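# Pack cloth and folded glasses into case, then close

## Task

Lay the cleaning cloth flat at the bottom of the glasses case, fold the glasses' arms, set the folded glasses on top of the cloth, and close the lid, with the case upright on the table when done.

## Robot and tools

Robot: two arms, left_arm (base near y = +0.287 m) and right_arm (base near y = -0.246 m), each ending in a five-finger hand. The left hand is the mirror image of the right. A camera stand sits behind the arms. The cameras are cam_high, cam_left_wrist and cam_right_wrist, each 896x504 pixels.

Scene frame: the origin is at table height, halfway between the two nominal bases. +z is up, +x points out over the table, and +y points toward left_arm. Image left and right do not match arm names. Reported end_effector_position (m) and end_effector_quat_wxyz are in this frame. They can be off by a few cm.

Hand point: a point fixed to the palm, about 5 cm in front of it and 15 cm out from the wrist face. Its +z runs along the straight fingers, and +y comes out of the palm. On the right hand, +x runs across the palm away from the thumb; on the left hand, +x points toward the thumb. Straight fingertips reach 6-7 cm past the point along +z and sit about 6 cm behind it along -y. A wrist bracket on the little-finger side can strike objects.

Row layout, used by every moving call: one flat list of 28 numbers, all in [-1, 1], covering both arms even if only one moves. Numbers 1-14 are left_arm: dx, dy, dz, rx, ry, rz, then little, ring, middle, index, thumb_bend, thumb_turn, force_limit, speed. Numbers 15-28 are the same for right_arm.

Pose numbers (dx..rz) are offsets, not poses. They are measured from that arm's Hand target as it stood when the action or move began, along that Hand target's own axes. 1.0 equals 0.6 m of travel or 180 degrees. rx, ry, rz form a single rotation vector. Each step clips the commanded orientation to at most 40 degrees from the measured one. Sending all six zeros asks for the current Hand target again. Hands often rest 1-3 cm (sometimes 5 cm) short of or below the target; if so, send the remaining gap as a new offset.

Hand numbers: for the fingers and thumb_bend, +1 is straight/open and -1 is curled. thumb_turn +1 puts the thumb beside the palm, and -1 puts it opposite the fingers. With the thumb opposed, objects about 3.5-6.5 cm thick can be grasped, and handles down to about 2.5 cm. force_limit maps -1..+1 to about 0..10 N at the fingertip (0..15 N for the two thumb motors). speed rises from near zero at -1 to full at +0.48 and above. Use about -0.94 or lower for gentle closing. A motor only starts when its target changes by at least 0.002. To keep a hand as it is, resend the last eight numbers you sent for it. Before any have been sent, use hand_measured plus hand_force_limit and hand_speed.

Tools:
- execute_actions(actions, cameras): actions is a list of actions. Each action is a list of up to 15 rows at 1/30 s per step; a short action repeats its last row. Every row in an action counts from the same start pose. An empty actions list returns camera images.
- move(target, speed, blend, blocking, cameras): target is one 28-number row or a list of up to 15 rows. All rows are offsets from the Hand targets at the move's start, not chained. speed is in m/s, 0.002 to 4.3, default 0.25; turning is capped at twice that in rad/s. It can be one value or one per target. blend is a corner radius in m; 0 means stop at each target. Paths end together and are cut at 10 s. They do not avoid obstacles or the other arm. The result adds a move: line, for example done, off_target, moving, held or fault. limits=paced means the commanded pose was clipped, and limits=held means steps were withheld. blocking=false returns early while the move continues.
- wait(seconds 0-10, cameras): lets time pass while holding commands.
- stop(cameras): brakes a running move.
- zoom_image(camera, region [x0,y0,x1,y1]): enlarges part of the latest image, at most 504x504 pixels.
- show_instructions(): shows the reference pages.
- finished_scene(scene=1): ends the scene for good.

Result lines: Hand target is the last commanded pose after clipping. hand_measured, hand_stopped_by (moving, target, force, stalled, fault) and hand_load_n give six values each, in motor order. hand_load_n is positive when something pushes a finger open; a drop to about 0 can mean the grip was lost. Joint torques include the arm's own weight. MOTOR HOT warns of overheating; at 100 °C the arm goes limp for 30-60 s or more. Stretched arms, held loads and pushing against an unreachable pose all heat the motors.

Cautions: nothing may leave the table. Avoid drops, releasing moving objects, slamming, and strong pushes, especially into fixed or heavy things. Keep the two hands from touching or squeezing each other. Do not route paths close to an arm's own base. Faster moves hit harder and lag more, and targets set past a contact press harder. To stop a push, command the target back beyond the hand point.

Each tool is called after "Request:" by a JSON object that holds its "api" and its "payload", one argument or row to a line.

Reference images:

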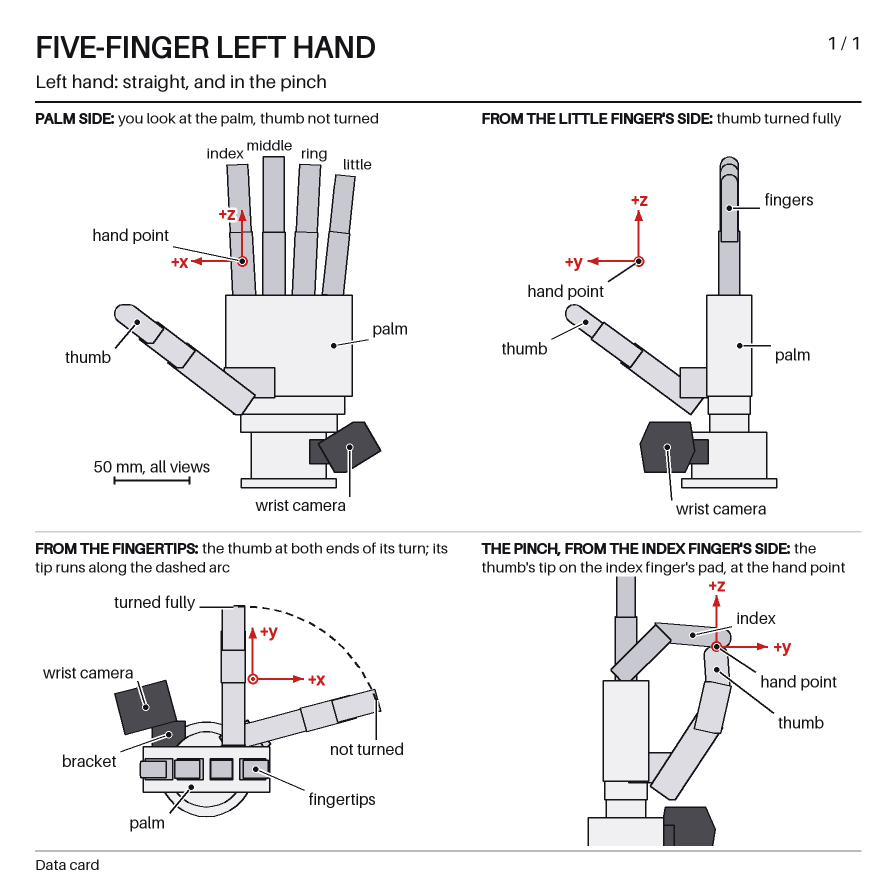

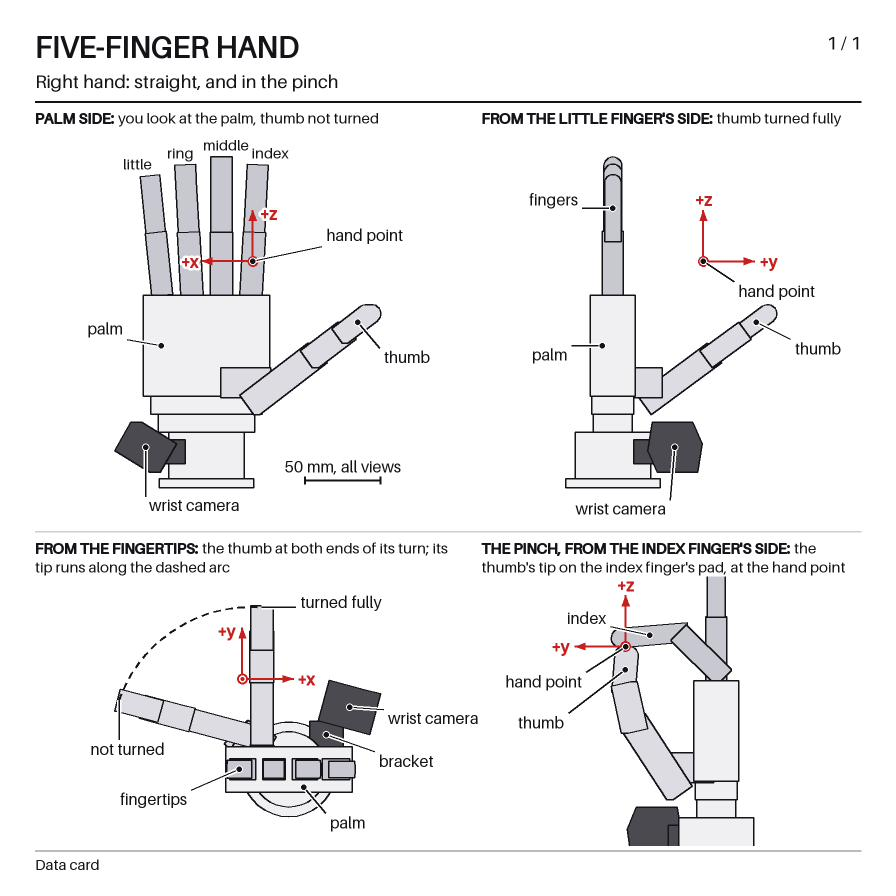

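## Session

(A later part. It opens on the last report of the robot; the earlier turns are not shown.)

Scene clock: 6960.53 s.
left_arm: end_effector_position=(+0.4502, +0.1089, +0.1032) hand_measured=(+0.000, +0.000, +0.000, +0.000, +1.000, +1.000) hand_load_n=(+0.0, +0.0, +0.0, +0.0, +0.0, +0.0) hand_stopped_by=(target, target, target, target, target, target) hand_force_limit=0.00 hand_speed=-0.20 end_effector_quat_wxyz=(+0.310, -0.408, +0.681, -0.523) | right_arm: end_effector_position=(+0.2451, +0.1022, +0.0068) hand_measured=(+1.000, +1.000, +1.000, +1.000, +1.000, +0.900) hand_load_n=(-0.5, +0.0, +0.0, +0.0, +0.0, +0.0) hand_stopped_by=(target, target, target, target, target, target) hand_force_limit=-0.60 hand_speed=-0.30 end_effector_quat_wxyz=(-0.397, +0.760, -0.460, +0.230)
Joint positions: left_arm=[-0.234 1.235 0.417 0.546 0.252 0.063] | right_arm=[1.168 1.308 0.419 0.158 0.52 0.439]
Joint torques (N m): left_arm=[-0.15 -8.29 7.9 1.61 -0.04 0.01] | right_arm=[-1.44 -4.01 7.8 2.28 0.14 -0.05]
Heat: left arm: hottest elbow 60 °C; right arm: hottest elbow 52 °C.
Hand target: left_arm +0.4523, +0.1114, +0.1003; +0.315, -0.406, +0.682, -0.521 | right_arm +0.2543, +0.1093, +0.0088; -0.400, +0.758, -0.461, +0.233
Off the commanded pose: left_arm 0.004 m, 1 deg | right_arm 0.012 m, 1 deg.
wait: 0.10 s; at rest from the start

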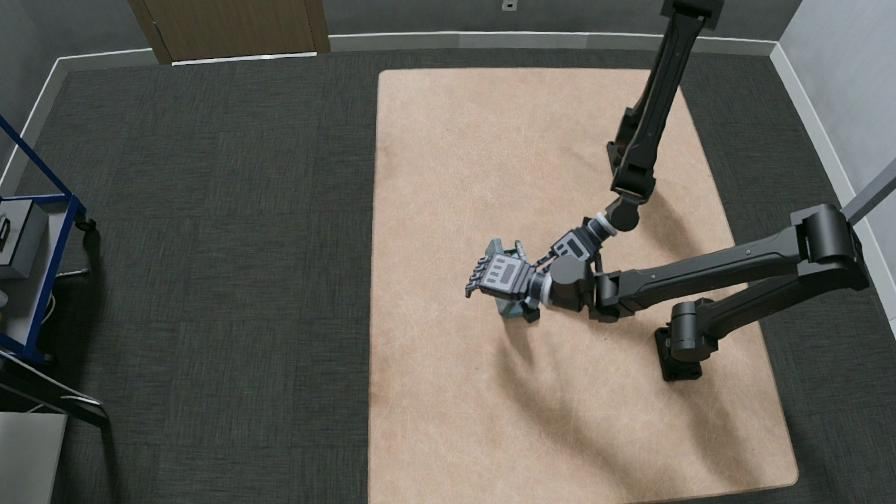

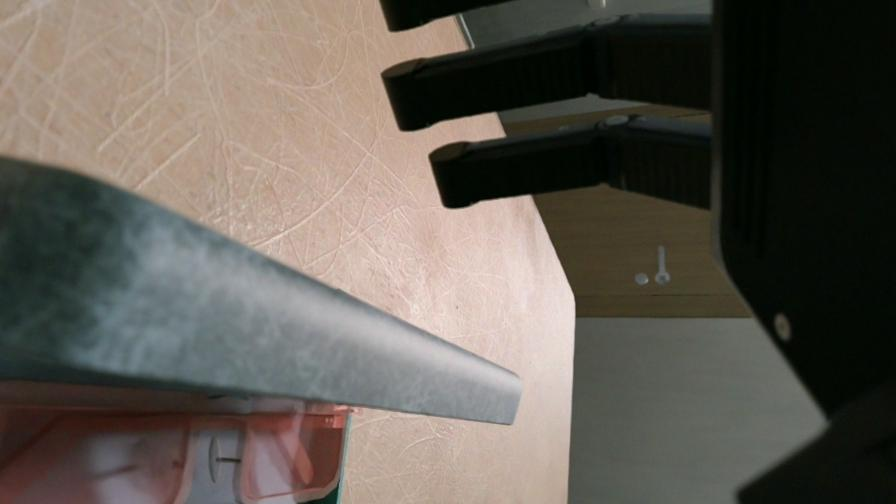

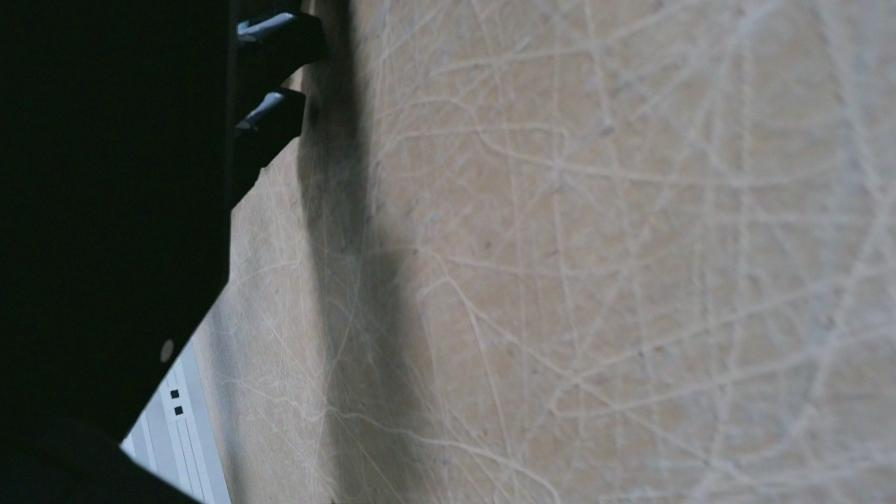

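Request:
{"api": "move", "payload": {
  "target": [
    [0.01977,0.0027,-0.04877,0,0,0,0,0,0,0,1,1,0,-0.2,-0.0027,0.0045,-0.0064,0,0,0,1,1,1,1,1,0.9,-0.6,-0.3]
  ],
  "speed": 0.03,
  "cameras": ["cam_high","cam_left_wrist"]
}}

Request:
{"api": "zoom_image", "payload": {
  "camera": "cam_high",
  "region": [450, 220, 600, 340]
}}

Scene clock: 6986.00 s.
left_arm: end_effector_position=(+0.4248, +0.1177, +0.1067) hand_measured=(+0.000, +0.000, +0.000, +0.000, +1.000, +1.000) hand_load_n=(+0.0, +0.0, +0.0, +0.0, +0.0, +0.0) hand_stopped_by=(target, target, target, target, target, target) hand_force_limit=0.00 hand_speed=-0.20 end_effector_quat_wxyz=(+0.316, -0.411, +0.677, -0.522) | right_arm: end_effector_position=(+0.2458, +0.1017, +0.0070) hand_measured=(+1.000, +1.000, +1.000, +1.000, +1.000, +0.900) hand_load_n=(-0.5, +0.0, +0.0, +0.0, +0.0, +0.0) hand_stopped_by=(target, target, target, target, target, target) hand_force_limit=-0.60 hand_speed=-0.30 end_effector_quat_wxyz=(-0.397, +0.759, -0.461, +0.232)
Joint positions: left_arm=[-0.234 1.129 0.352 0.511 0.237 0.063] | right_arm=[1.168 1.308 0.419 0.158 0.524 0.439]
Joint torques (N m): left_arm=[-1.49 -8.82 8.09 0.75 -0.03 -0.03] | right_arm=[-0.44 -4.6 7.35 1.96 0.43 0.06]
Heat: left arm: hottest elbow 59 °C; right arm: hottest elbow 53 °C.
Hand target: left_arm +0.4214, +0.1145, +0.1062; +0.315, -0.406, +0.682, -0.521 | right_arm +0.2494, +0.1086, +0.0088; -0.400, +0.758, -0.461, +0.233
Off the commanded pose: left_arm 0.005 m, 1 deg | right_arm 0.008 m, 0 deg.
move: done
Images, in order (width x height): cam_high 896x504, cam_left_wrist 896x504.

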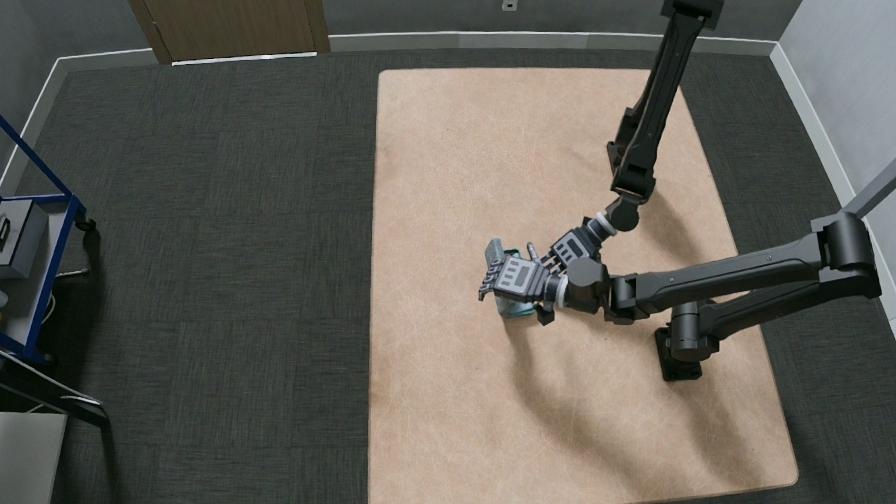

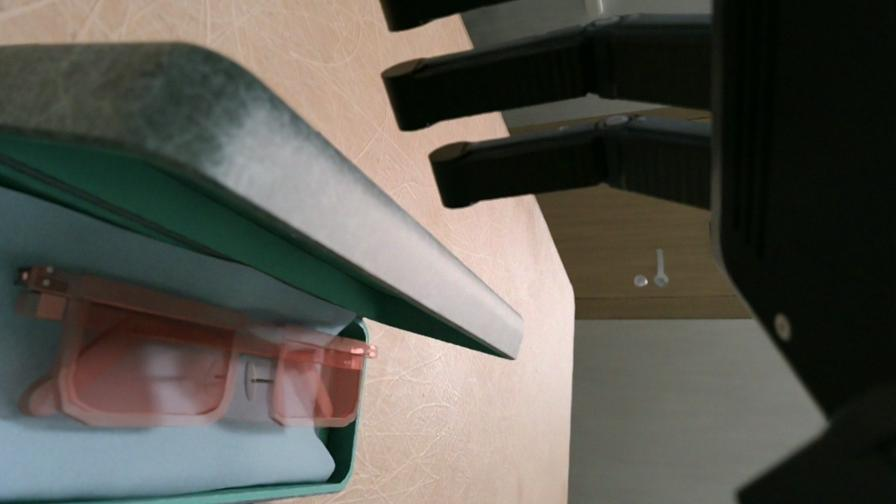

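Scaled by 3.360 from the camera's 896x504 image, which has a finer 1280x720 frame.

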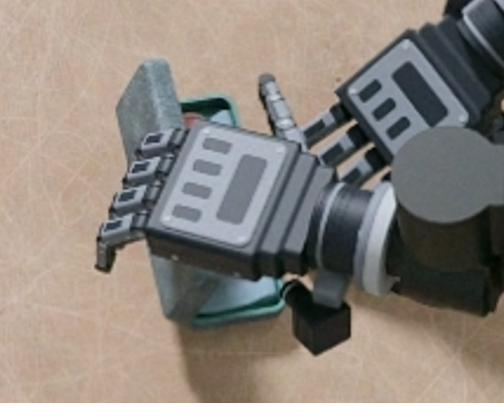

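Request:
{"api": "move", "payload": {
  "target": [
    [0.01493,0.00475,-0.03033,0,0,0,0,0,0,0,1,1,0,-0.2,0,0,0,0,0,0,1,1,1,1,1,0.9,-0.6,-0.3]
  ],
  "speed": 0.02,
  "cameras": ["cam_high","cam_left_wrist"]
}}

Request:
{"api": "zoom_image", "payload": {
  "camera": "cam_high",
  "region": [450, 220, 600, 340]
}}

Scene clock: 6995.83 s.
left_arm: end_effector_position=(+0.4056, +0.1186, +0.1106) hand_measured=(+0.000, +0.000, +0.000, +0.000, +1.000, +1.000) hand_load_n=(+0.0, +0.0, -0.5, +0.5, +0.0, +0.0) hand_stopped_by=(target, target, target, target, target, target) hand_force_limit=0.00 hand_speed=-0.20 end_effector_quat_wxyz=(+0.319, -0.409, +0.677, -0.523) | right_arm: end_effector_position=(+0.2458, +0.1017, +0.0070) hand_measured=(+1.000, +1.000, +1.000, +1.000, +1.000, +0.900) hand_load_n=(-0.5, +0.0, +0.0, +0.0, +0.0, -0.5) hand_stopped_by=(target, target, target, target, target, target) hand_force_limit=-0.60 hand_speed=-0.30 end_effector_quat_wxyz=(-0.397, +0.759, -0.461, +0.232)
Joint positions: left_arm=[-0.251 1.043 0.311 0.472 0.22 0.063] | right_arm=[1.168 1.308 0.419 0.158 0.524 0.439]
Joint torques (N m): left_arm=[-1.9 -7.24 8.2 0.66 -0.01 -0.06] | right_arm=[-0.56 -4.48 7.36 1.99 0.42 0.05]
Heat: left arm: hottest elbow 58 °C; right arm: hottest elbow 53 °C.
Hand target: left_arm +0.4010, +0.1151, +0.1083; +0.315, -0.406, +0.682, -0.521 | right_arm +0.2494, +0.1086, +0.0088; -0.400, +0.758, -0.461, +0.233
Off the commanded pose: left_arm 0.006 m, 1 deg | right_arm 0.008 m, 0 deg.
move: done
Images, in order (width x height): cam_high 896x504, cam_left_wrist 896x504.

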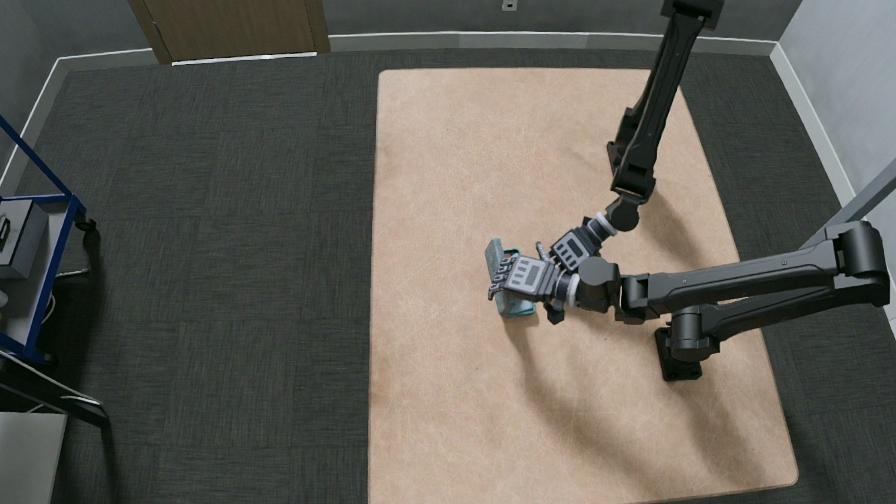

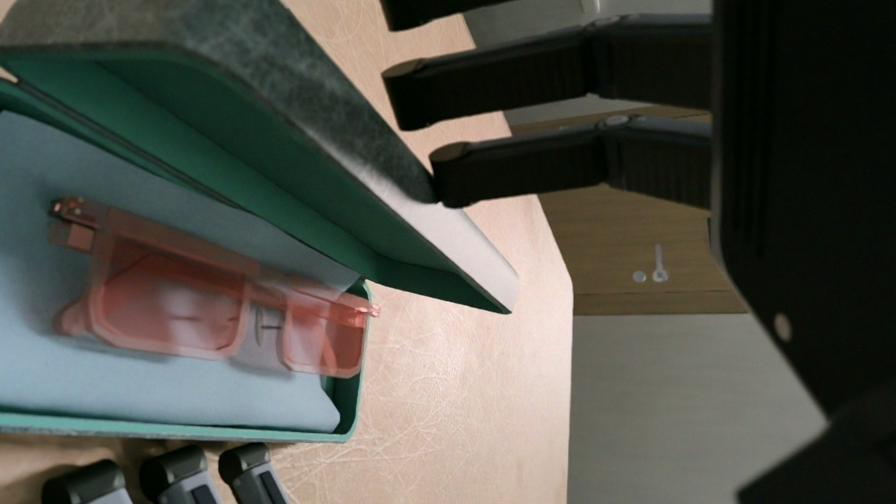

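Scaled by 3.360 from the camera's 896x504 image, which has a finer 1280x720 frame.

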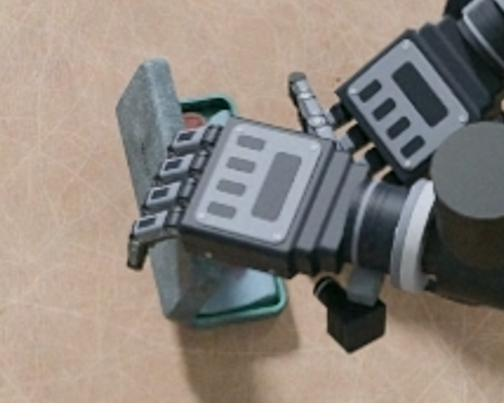

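Request:
{"api": "move", "payload": {
  "target": [
    [0.02027,0.01327,-0.02377,0,0,0,0,0,0,0,1,1,0,-0.2,0,0,0,0,0,0,1,1,1,1,1,0.9,-0.6,-0.3]
  ],
  "speed": 0.02,
  "cameras": ["cam_high","cam_left_wrist"]
}}

Request:
{"api": "zoom_image", "payload": {
  "camera": "cam_high",
  "region": [450, 220, 600, 340]
}}

Scene clock: 7007.80 s.
left_arm: end_effector_position=(+0.3905, +0.1164, +0.1136) hand_measured=(+0.000, +0.000, +0.000, +0.000, +1.000, +1.000) hand_load_n=(+0.0, +0.0, +1.5, +0.0, +0.0, +0.0) hand_stopped_by=(target, target, target, target, target, target) hand_force_limit=0.00 hand_speed=-0.20 end_effector_quat_wxyz=(+0.328, -0.403, +0.673, -0.525) | right_arm: end_effector_position=(+0.2460, +0.1016, +0.0070) hand_measured=(+1.000, +1.000, +1.000, +1.000, +1.000, +0.900) hand_load_n=(-0.5, -1.0, +0.0, +0.0, +0.0, -0.5) hand_stopped_by=(target, target, target, target, target, target) hand_force_limit=-0.60 hand_speed=-0.30 end_effector_quat_wxyz=(-0.397, +0.759, -0.461, +0.232)
Joint positions: left_arm=[-0.284 0.974 0.273 0.462 0.183 0.063] | right_arm=[1.168 1.308 0.419 0.158 0.526 0.439]
Joint torques (N m): left_arm=[-1.79 -5.89 7.71 0.51 0.11 -0.15] | right_arm=[-0.44 -4.37 7.36 1.99 0.38 0.05]
Heat: left arm: hottest elbow 57 °C; right arm: hottest elbow 53 °C.
Hand target: left_arm +0.3812, +0.1119, +0.1040; +0.314, -0.406, +0.682, -0.521 | right_arm +0.2494, +0.1085, +0.0088; -0.400, +0.758, -0.461, +0.233
Off the commanded pose: left_arm 0.014 m, 2 deg | right_arm 0.008 m, 0 deg.
move: off_target (left_arm)
Images, in order (width x height): cam_high 896x504, cam_left_wrist 896x504.

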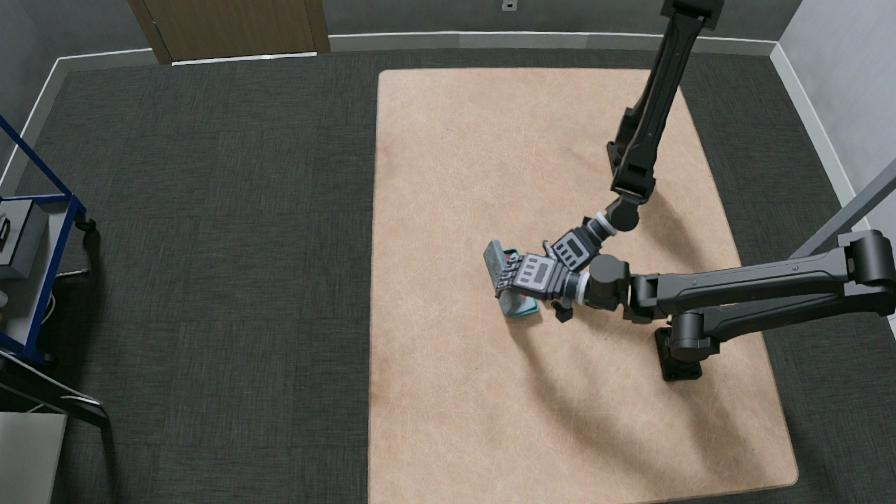

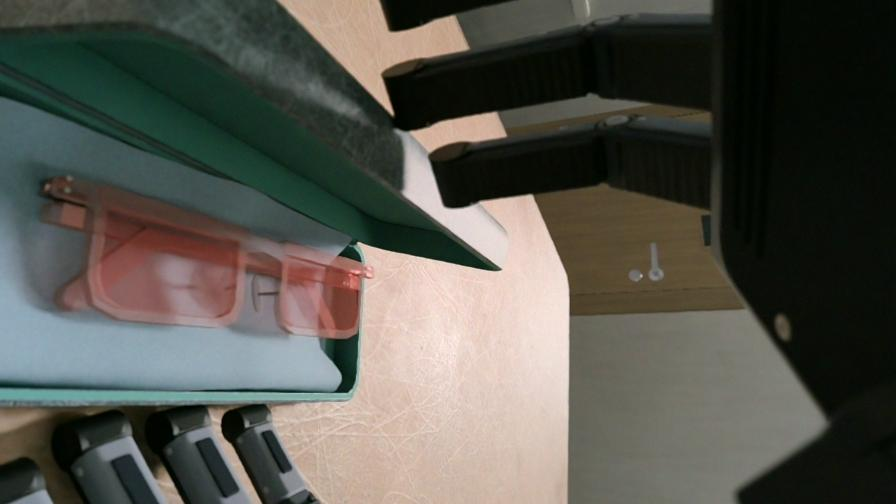

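Scaled by 3.360 from the camera's 896x504 image, which has a finer 1280x720 frame.

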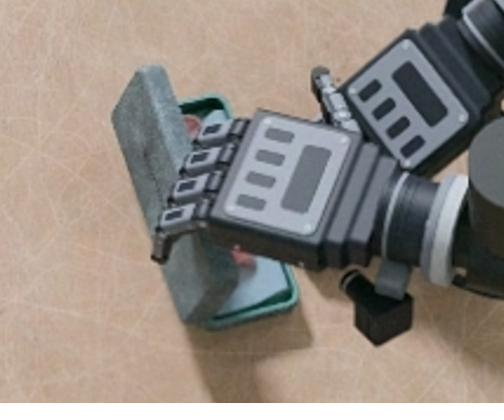

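Request:
{"api": "move", "payload": {
  "target": [
    [0.01937,0.0156,-0.01957,0,0,0,0,0,0,0,1,1,0,-0.2,0,0,0,0,0,0,1,1,1,1,1,0.9,-0.6,-0.3]
  ],
  "speed": 0.02,
  "cameras": ["cam_high","cam_left_wrist"]
}}

Request:
{"api": "zoom_image", "payload": {
  "camera": "cam_high",
  "region": [450, 220, 600, 340]
}}

Scene clock: 7029.23 s.
left_arm: end_effector_position=(+0.3742, +0.1113, +0.1126) hand_measured=(+0.000, +0.000, +0.000, +0.000, +1.000, +1.000) hand_load_n=(+0.0, +0.0, +1.0, +0.0, +0.0, -0.5) hand_stopped_by=(target, target, target, target, target, target) hand_force_limit=0.00 hand_speed=-0.20 end_effector_quat_wxyz=(+0.333, -0.397, +0.672, -0.529) | right_arm: end_effector_position=(+0.2460, +0.1016, +0.0070) hand_measured=(+1.000, +1.000, +1.000, +1.000, +1.000, +0.900) hand_load_n=(+0.0, -1.0, +0.0, +0.0, +0.0, -0.5) hand_stopped_by=(target, target, target, target, target, target) hand_force_limit=-0.60 hand_speed=-0.30 end_effector_quat_wxyz=(-0.397, +0.759, -0.461, +0.232)
Joint positions: left_arm=[-0.327 0.918 0.234 0.46 0.144 0.061] | right_arm=[1.168 1.308 0.419 0.158 0.526 0.439]
Joint torques (N m): left_arm=[-2.08 -4.48 7.56 0.39 -0.03 -0.24] | right_arm=[-0.5 -4.42 7.38 2 0.38 0.06]
Heat: left arm: hottest elbow 57 °C; right arm: hottest elbow 53 °C.
Hand target: left_arm +0.3637, +0.1083, +0.0979; +0.315, -0.406, +0.682, -0.521 | right_arm +0.2494, +0.1085, +0.0088; -0.400, +0.758, -0.461, +0.233
Off the commanded pose: left_arm 0.018 m, 3 deg | right_arm 0.008 m, 0 deg.
move: off_target (left_arm)
Images, in order (width x height): cam_high 896x504, cam_left_wrist 896x504.

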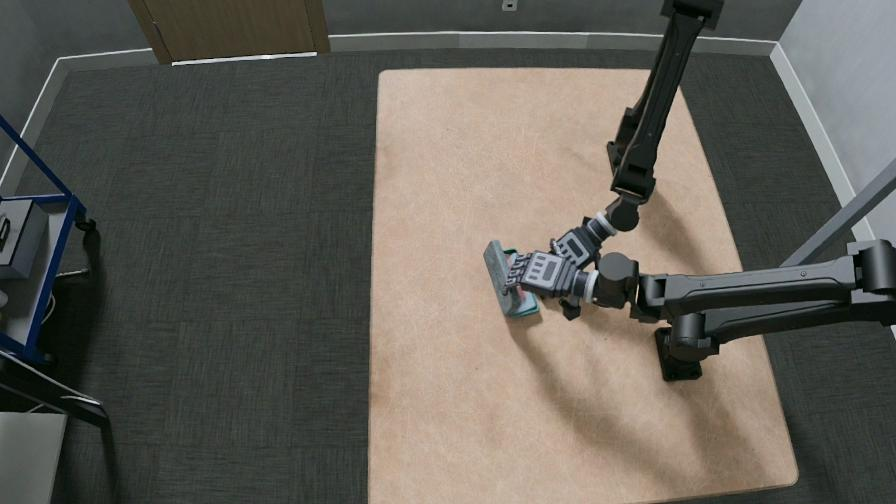

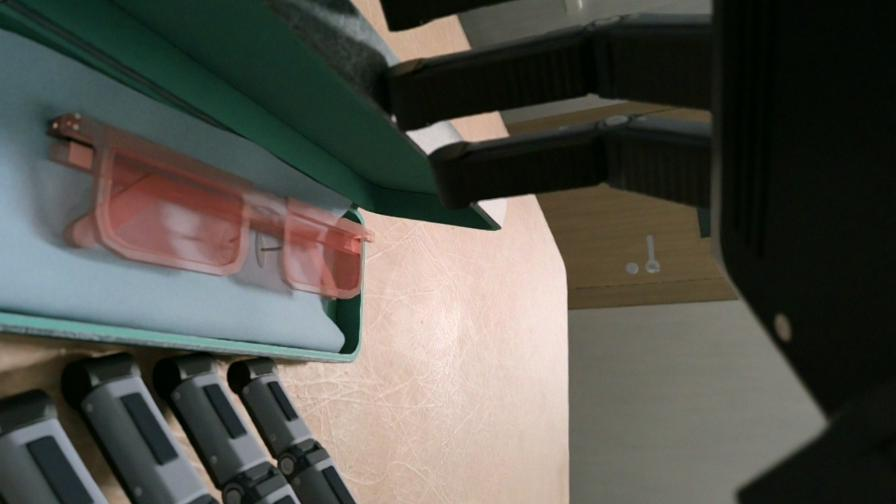

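Scaled by 3.360 from the camera's 896x504 image, which has a finer 1280x720 frame.

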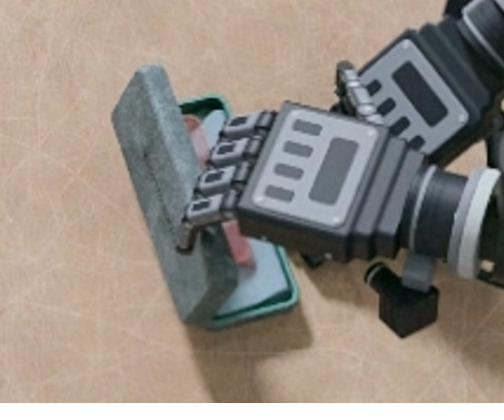

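Request:
{"api": "move", "payload": {
  "target": [
    [-0.02425,-0.13575,0.01085,0,0,0,0,0,0,0,1,1,0,-0.2,0,0,0,0,0,0,1,1,1,1,1,0.9,-0.6,-0.3],
    [-0.05688,-0.14318,0.10287,0,0,0,0,0,0,0,1,1,0,-0.2,0,0,0,0,0,0,1,1,1,1,1,0.9,-0.6,-0.3]
  ],
  "speed": 0.08,
  "blend": 0.02,
  "cameras": ["cam_high","cam_left_wrist"]
}}

Request:
{"api": "zoom_image", "payload": {
  "camera": "cam_high",
  "region": [450, 220, 600, 340]
}}

Scene clock: 7071.33 s.
left_arm: end_effector_position=(+0.4328, +0.1000, +0.1448) hand_measured=(+0.000, +0.000, +0.000, +0.000, +1.000, +1.000) hand_load_n=(+0.0, +0.0, +0.0, +0.0, +0.0, +0.0) hand_stopped_by=(target, target, target, target, target, target) hand_force_limit=0.00 hand_speed=-0.20 end_effector_quat_wxyz=(+0.299, -0.413, +0.692, -0.510) | right_arm: end_effector_position=(+0.2460, +0.1016, +0.0070) hand_measured=(+1.000, +1.000, +1.000, +1.000, +1.000, +0.900) hand_load_n=(+0.0, -0.5, +0.0, +0.0, +0.0, +0.0) hand_stopped_by=(target, target, target, target, target, target) hand_force_limit=-0.60 hand_speed=-0.30 end_effector_quat_wxyz=(-0.397, +0.759, -0.461, +0.232)
Joint positions: left_arm=[-0.28 1.057 0.473 0.272 0.21 0.06] | right_arm=[1.168 1.308 0.419 0.158 0.526 0.439]
Joint torques (N m): left_arm=[0.09 -7 12.9 1.5 0.11 -0.02] | right_arm=[-0.44 -4.42 7.35 2.03 0.38 0.06]
Heat: left arm: hottest elbow 56 °C; right arm: hottest elbow 52 °C.
Hand target: left_arm +0.4518, +0.0992, +0.1652; +0.315, -0.406, +0.682, -0.521 | right_arm +0.2494, +0.1086, +0.0088; -0.400, +0.758, -0.461, +0.233
Off the commanded pose: left_arm 0.028 m, 3 deg | right_arm 0.008 m, 0 deg.
move: off_target (left_arm)
Images, in order (width x height): cam_high 896x504, cam_left_wrist 896x504.

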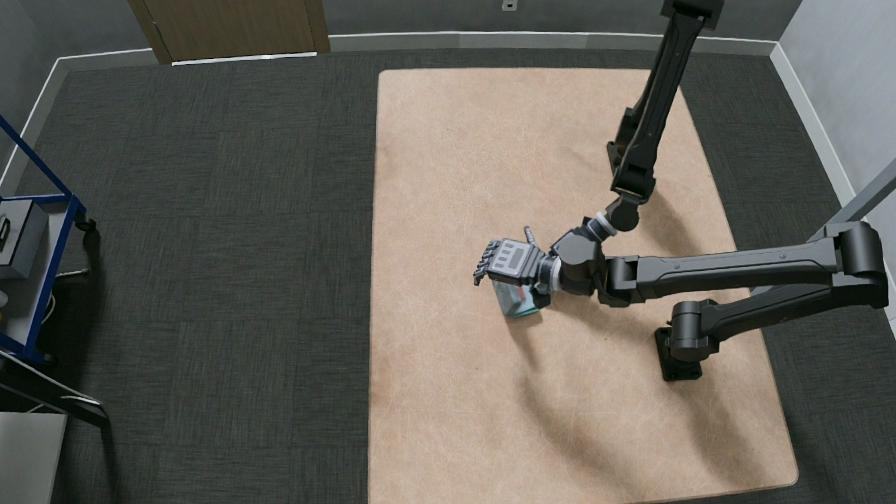

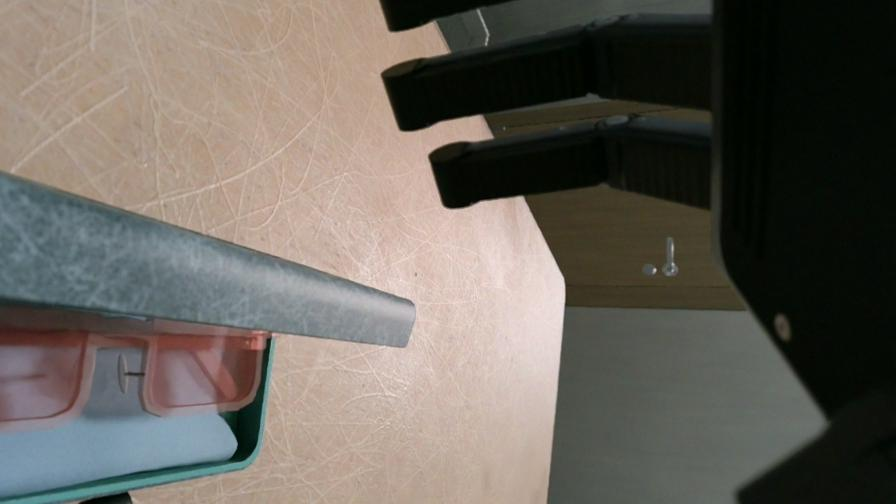

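Scaled by 3.360 from the camera's 896x504 image, which has a finer 1280x720 frame.

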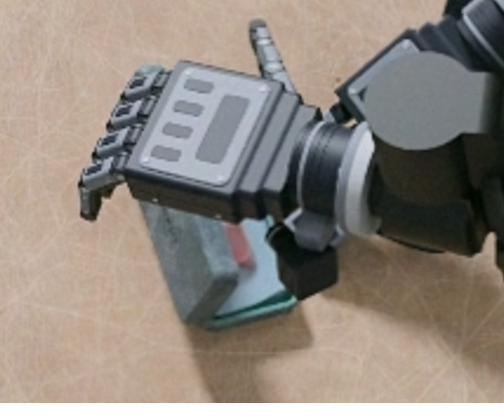

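Request:
{"api": "move", "payload": {
  "target": [
    [0,0.132,0.03537,0,0,0,0,0,0,0,1,1,0,-0.2,0,0,0,0,0,0,1,1,1,1,1,0.9,-0.6,-0.3]
  ],
  "speed": 0.06,
  "cameras": ["cam_high","cam_left_wrist"]
}}

Request:
{"api": "zoom_image", "payload": {
  "camera": "cam_high",
  "region": [450, 220, 600, 340]
}}

Scene clock: 7083.67 s.
left_arm: end_effector_position=(+0.4492, +0.0952, +0.0857) hand_measured=(+0.000, +0.000, +0.000, +0.000, +1.000, +1.000) hand_load_n=(+0.0, +0.0, +0.0, +0.0, +0.0, +0.0) hand_stopped_by=(target, target, target, target, target, target) hand_force_limit=0.00 hand_speed=-0.20 end_effector_quat_wxyz=(+0.311, -0.405, +0.683, -0.523) | right_arm: end_effector_position=(+0.2460, +0.1016, +0.0070) hand_measured=(+1.000, +1.000, +1.000, +1.000, +1.000, +0.900) hand_load_n=(+0.0, -0.5, +0.0, +0.0, +0.0, +0.0) hand_stopped_by=(target, target, target, target, target, target) hand_force_limit=-0.60 hand_speed=-0.30 end_effector_quat_wxyz=(-0.397, +0.759, -0.461, +0.232)
Joint positions: left_arm=[-0.28 1.304 0.404 0.631 0.211 0.06] | right_arm=[1.168 1.308 0.419 0.158 0.526 0.439]
Joint torques (N m): left_arm=[-0.03 -8.88 7.32 1.61 0.12 -0.03] | right_arm=[-0.44 -4.48 7.34 1.99 0.38 0.06]
Heat: left arm: hottest elbow 58 °C; right arm: hottest elbow 52 °C.
Hand target: left_arm +0.4519, +0.0997, +0.0831; +0.315, -0.406, +0.682, -0.521 | right_arm +0.2494, +0.1086, +0.0088; -0.400, +0.758, -0.461, +0.233
Off the commanded pose: left_arm 0.006 m, 1 deg | right_arm 0.008 m, 0 deg.
move: done
Images, in order (width x height): cam_high 896x504, cam_left_wrist 896x504.

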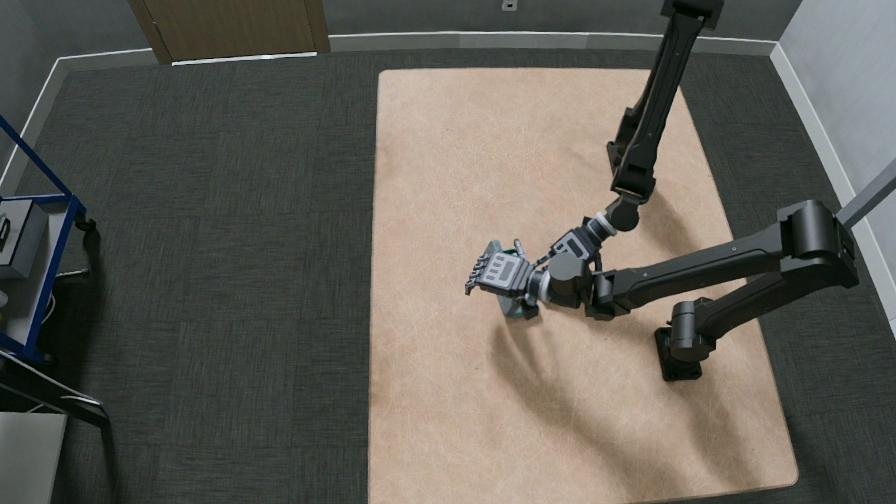

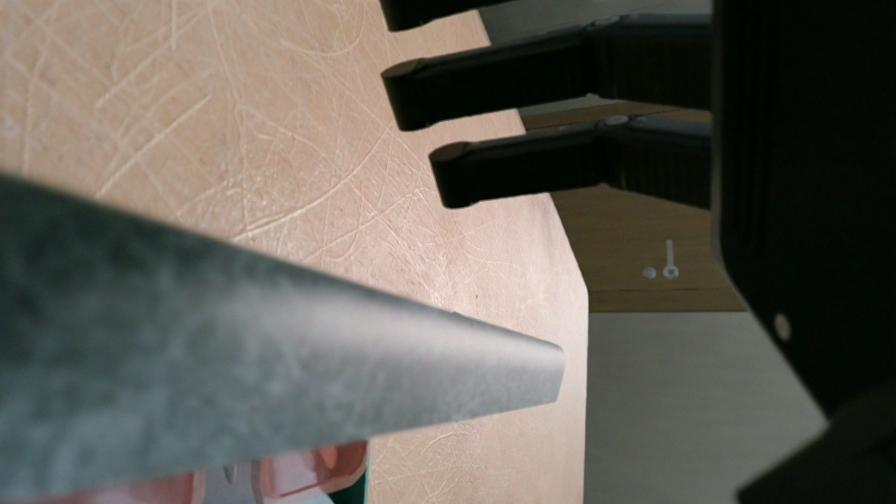

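Scaled by 3.360 from the camera's 896x504 image, which has a finer 1280x720 frame.

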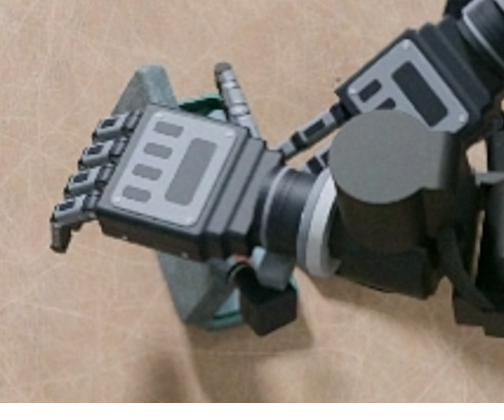

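Request:
{"api": "move", "payload": {
  "target": [
    [0.01957,0.00458,-0.04935,0,0,0,0,0,0,0,1,1,0,-0.2,0,0,0,0,0,0,1,1,1,1,1,0.9,-0.6,-0.3]
  ],
  "speed": 0.03,
  "cameras": ["cam_high","cam_left_wrist"]
}}

Request:
{"api": "zoom_image", "payload": {
  "camera": "cam_high",
  "region": [450, 220, 600, 340]
}}

Scene clock: 7096.40 s.
left_arm: end_effector_position=(+0.4234, +0.1052, +0.0882) hand_measured=(+0.000, +0.000, +0.000, +0.000, +1.000, +1.000) hand_load_n=(+0.0, +0.0, +0.0, -0.5, +0.0, +0.0) hand_stopped_by=(target, target, target, target, target, target) hand_force_limit=0.00 hand_speed=-0.20 end_effector_quat_wxyz=(+0.317, -0.407, +0.680, -0.521) | right_arm: end_effector_position=(+0.2460, +0.1016, +0.0070) hand_measured=(+1.000, +1.000, +1.000, +1.000, +1.000, +0.900) hand_load_n=(+0.0, -0.5, +0.0, +0.0, +0.0, -0.5) hand_stopped_by=(target, target, target, target, target, target) hand_force_limit=-0.60 hand_speed=-0.30 end_effector_quat_wxyz=(-0.397, +0.759, -0.461, +0.232)
Joint positions: left_arm=[-0.28 1.207 0.333 0.61 0.197 0.06] | right_arm=[1.168 1.308 0.419 0.158 0.526 0.439]
Joint torques (N m): left_arm=[-1.03 -9.52 7.46 0.85 -0.02 -0.11] | right_arm=[-0.5 -4.48 7.36 1.99 0.37 0.06]
Heat: left arm: hottest elbow 57 °C; right arm: hottest elbow 52 °C.
Hand target: left_arm +0.4205, +0.1031, +0.0880; +0.315, -0.406, +0.682, -0.521 | right_arm +0.2494, +0.1086, +0.0088; -0.400, +0.758, -0.461, +0.233
Off the commanded pose: left_arm 0.004 m, 0 deg | right_arm 0.008 m, 0 deg.
move: done
Images, in order (width x height): cam_high 896x504, cam_left_wrist 896x504.

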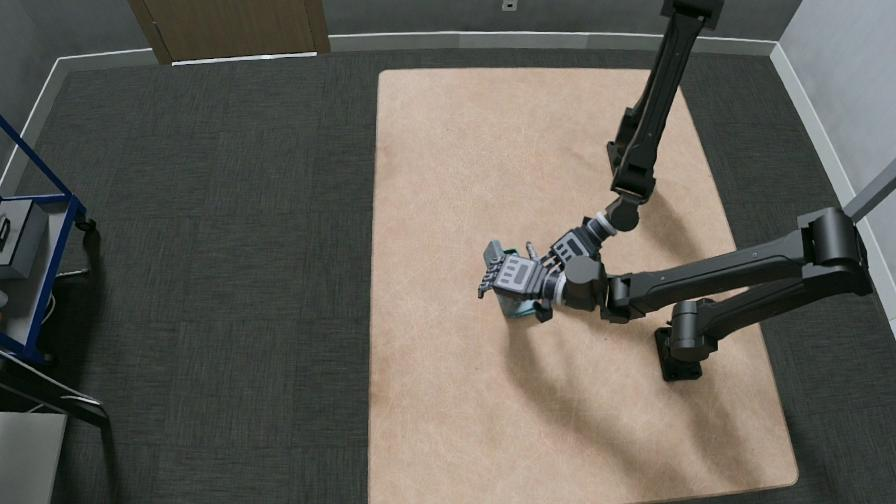

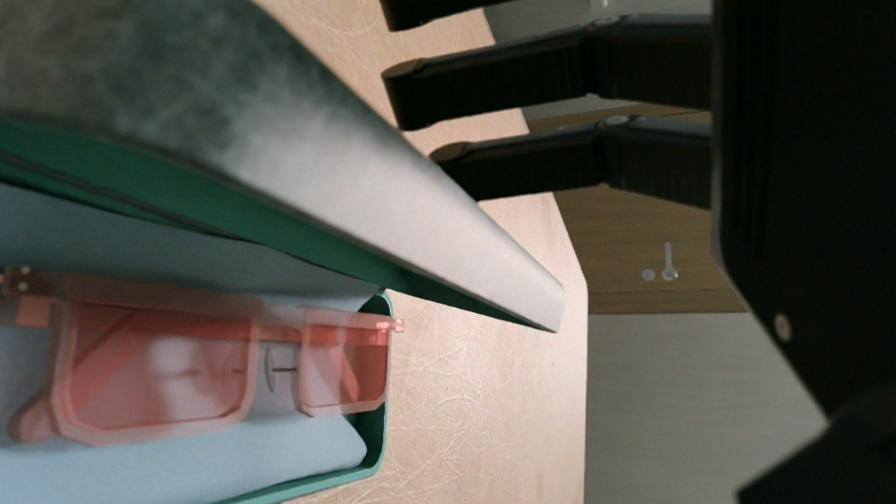

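Scaled by 3.360 from the camera's 896x504 image, which has a finer 1280x720 frame.

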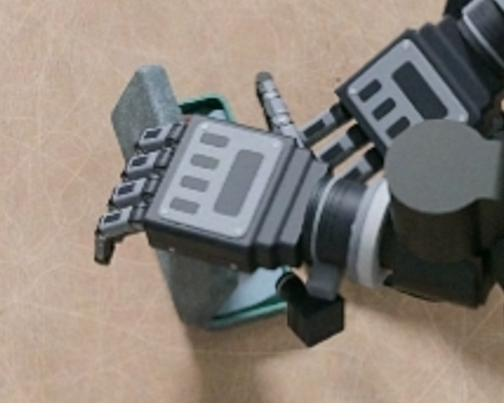

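Request:
{"api": "move", "payload": {
  "target": [
    [0.01655,0.00607,-0.02913,0,0,0,0,0,0,0,1,1,0,-0.2,0,0,0,0,0,0,1,1,1,1,1,0.9,-0.6,-0.3]
  ],
  "speed": 0.02,
  "cameras": ["cam_high","cam_left_wrist"]
}}

Request:
{"api": "zoom_image", "payload": {
  "camera": "cam_high",
  "region": [450, 220, 600, 340]
}}

Scene clock: 7113.80 s.
left_arm: end_effector_position=(+0.4099, +0.1086, +0.0961) hand_measured=(+0.000, +0.000, +0.000, +0.000, +1.000, +1.000) hand_load_n=(+0.0, +0.0, -0.5, +2.5, +0.0, +0.0) hand_stopped_by=(target, target, target, target, target, target) hand_force_limit=0.00 hand_speed=-0.20 end_effector_quat_wxyz=(+0.328, -0.406, +0.674, -0.523) | right_arm: end_effector_position=(+0.2460, +0.1016, +0.0070) hand_measured=(+1.000, +1.000, +1.000, +1.000, +1.000, +0.900) hand_load_n=(-0.5, -3.0, +0.5, +0.0, +0.0, +0.0) hand_stopped_by=(target, target, target, target, target, target) hand_force_limit=-0.60 hand_speed=-0.30 end_effector_quat_wxyz=(-0.397, +0.759, -0.461, +0.232)
Joint positions: left_arm=[-0.294 1.129 0.297 0.588 0.168 0.06] | right_arm=[1.168 1.308 0.419 0.158 0.526 0.439]
Joint torques (N m): left_arm=[-2.37 -8.23 6.95 0.72 0.2 -0.16] | right_arm=[-0.44 -4.42 7.36 1.99 0.37 0.06]
Heat: left arm: hottest elbow 56 °C; right arm: hottest elbow 52 °C.
Hand target: left_arm +0.4001, +0.1028, +0.0890; +0.315, -0.406, +0.682, -0.521 | right_arm +0.2494, +0.1086, +0.0088; -0.400, +0.758, -0.461, +0.233
Off the commanded pose: left_arm 0.013 m, 2 deg | right_arm 0.008 m, 0 deg.
move: off_target (left_arm)
Images, in order (width x height): cam_high 896x504, cam_left_wrist 896x504.

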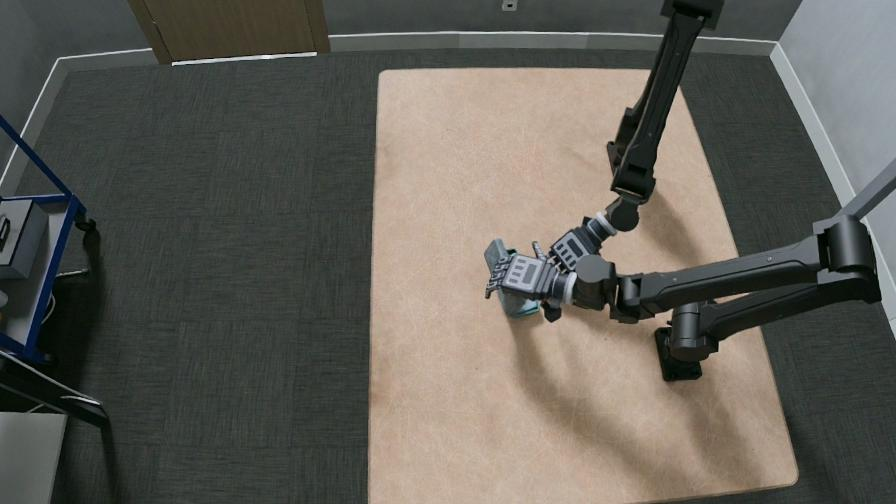

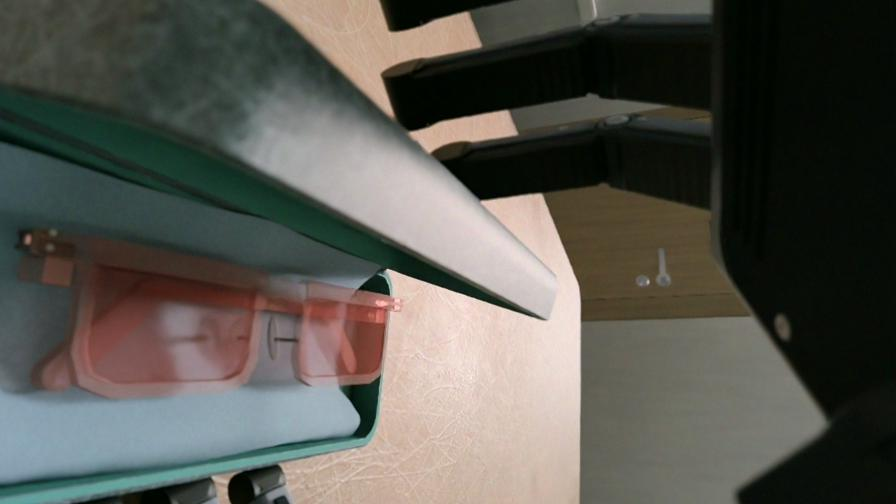

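Scaled by 3.360 from the camera's 896x504 image, which has a finer 1280x720 frame.

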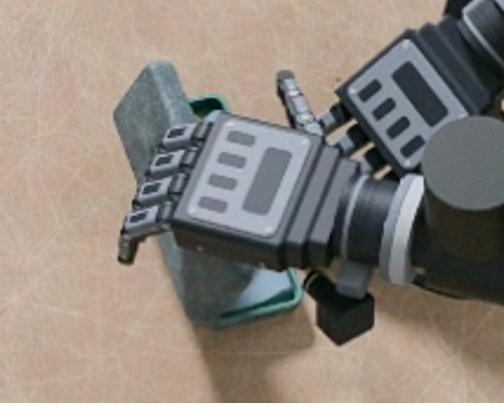

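Request:
{"api": "move", "payload": {
  "target": [
    [0.02363,0.0125,-0.02095,0,0,0,0,0,0,0,1,1,0,-0.2,0,0,0,0,0,0,1,1,1,1,1,0.9,-0.6,-0.3]
  ],
  "speed": 0.02,
  "cameras": ["cam_high","cam_left_wrist"]
}}

Request:
{"api": "zoom_image", "payload": {
  "camera": "cam_high",
  "region": [450, 220, 600, 340]
}}

Scene clock: 7130.20 s.
left_arm: end_effector_position=(+0.3952, +0.1044, +0.0981) hand_measured=(+0.000, +0.000, +0.000, +0.000, +1.000, +1.000) hand_load_n=(+0.0, +0.0, +0.0, +2.5, +0.0, +0.0) hand_stopped_by=(target, target, target, target, target, target) hand_force_limit=0.00 hand_speed=-0.20 end_effector_quat_wxyz=(+0.337, -0.402, +0.671, -0.524) | right_arm: end_effector_position=(+0.2460, +0.1016, +0.0070) hand_measured=(+1.000, +1.000, +1.000, +1.000, +1.000, +0.900) hand_load_n=(-2.5, -3.0, +0.5, +0.0, +0.0, +0.0) hand_stopped_by=(target, target, target, target, target, target) hand_force_limit=-0.60 hand_speed=-0.30 end_effector_quat_wxyz=(-0.397, +0.759, -0.461, +0.232)
Joint positions: left_arm=[-0.338 1.076 0.26 0.588 0.117 0.059] | right_arm=[1.168 1.308 0.419 0.158 0.526 0.439]
Joint torques (N m): left_arm=[-2.37 -6.59 6.57 0.32 0.34 -0.27] | right_arm=[-0.5 -4.48 7.36 1.99 0.37 0.06]
Heat: left arm: hottest elbow 56 °C; right arm: hottest elbow 52 °C.
Hand target: left_arm +0.3811, +0.0970, +0.0850; +0.315, -0.406, +0.682, -0.521 | right_arm +0.2494, +0.1086, +0.0088; -0.400, +0.758, -0.461, +0.233
Off the commanded pose: left_arm 0.021 m, 3 deg | right_arm 0.008 m, 0 deg.
move: off_target (left_arm)
Images, in order (width x height): cam_high 896x504, cam_left_wrist 896x504.

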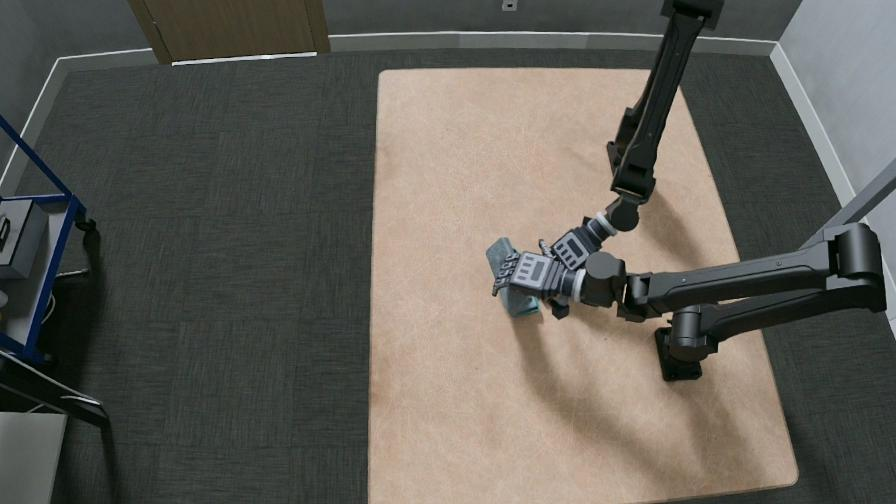

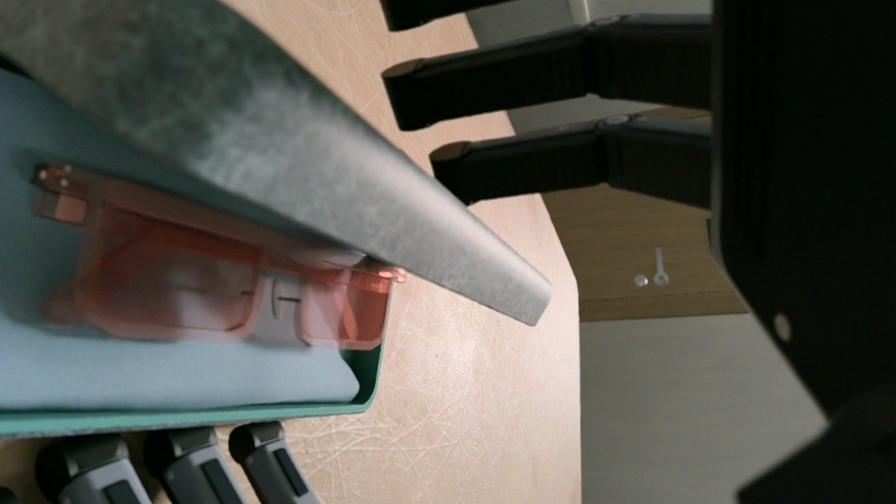

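Scaled by 3.360 from the camera's 896x504 image, which has a finer 1280x720 frame.

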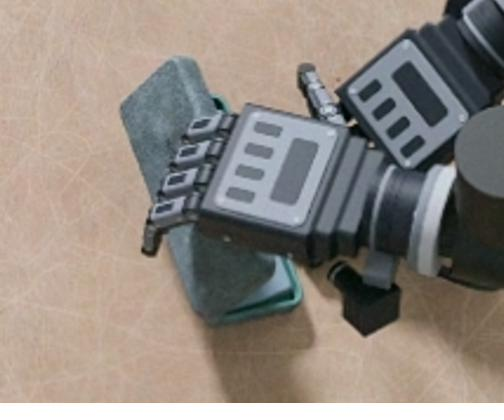

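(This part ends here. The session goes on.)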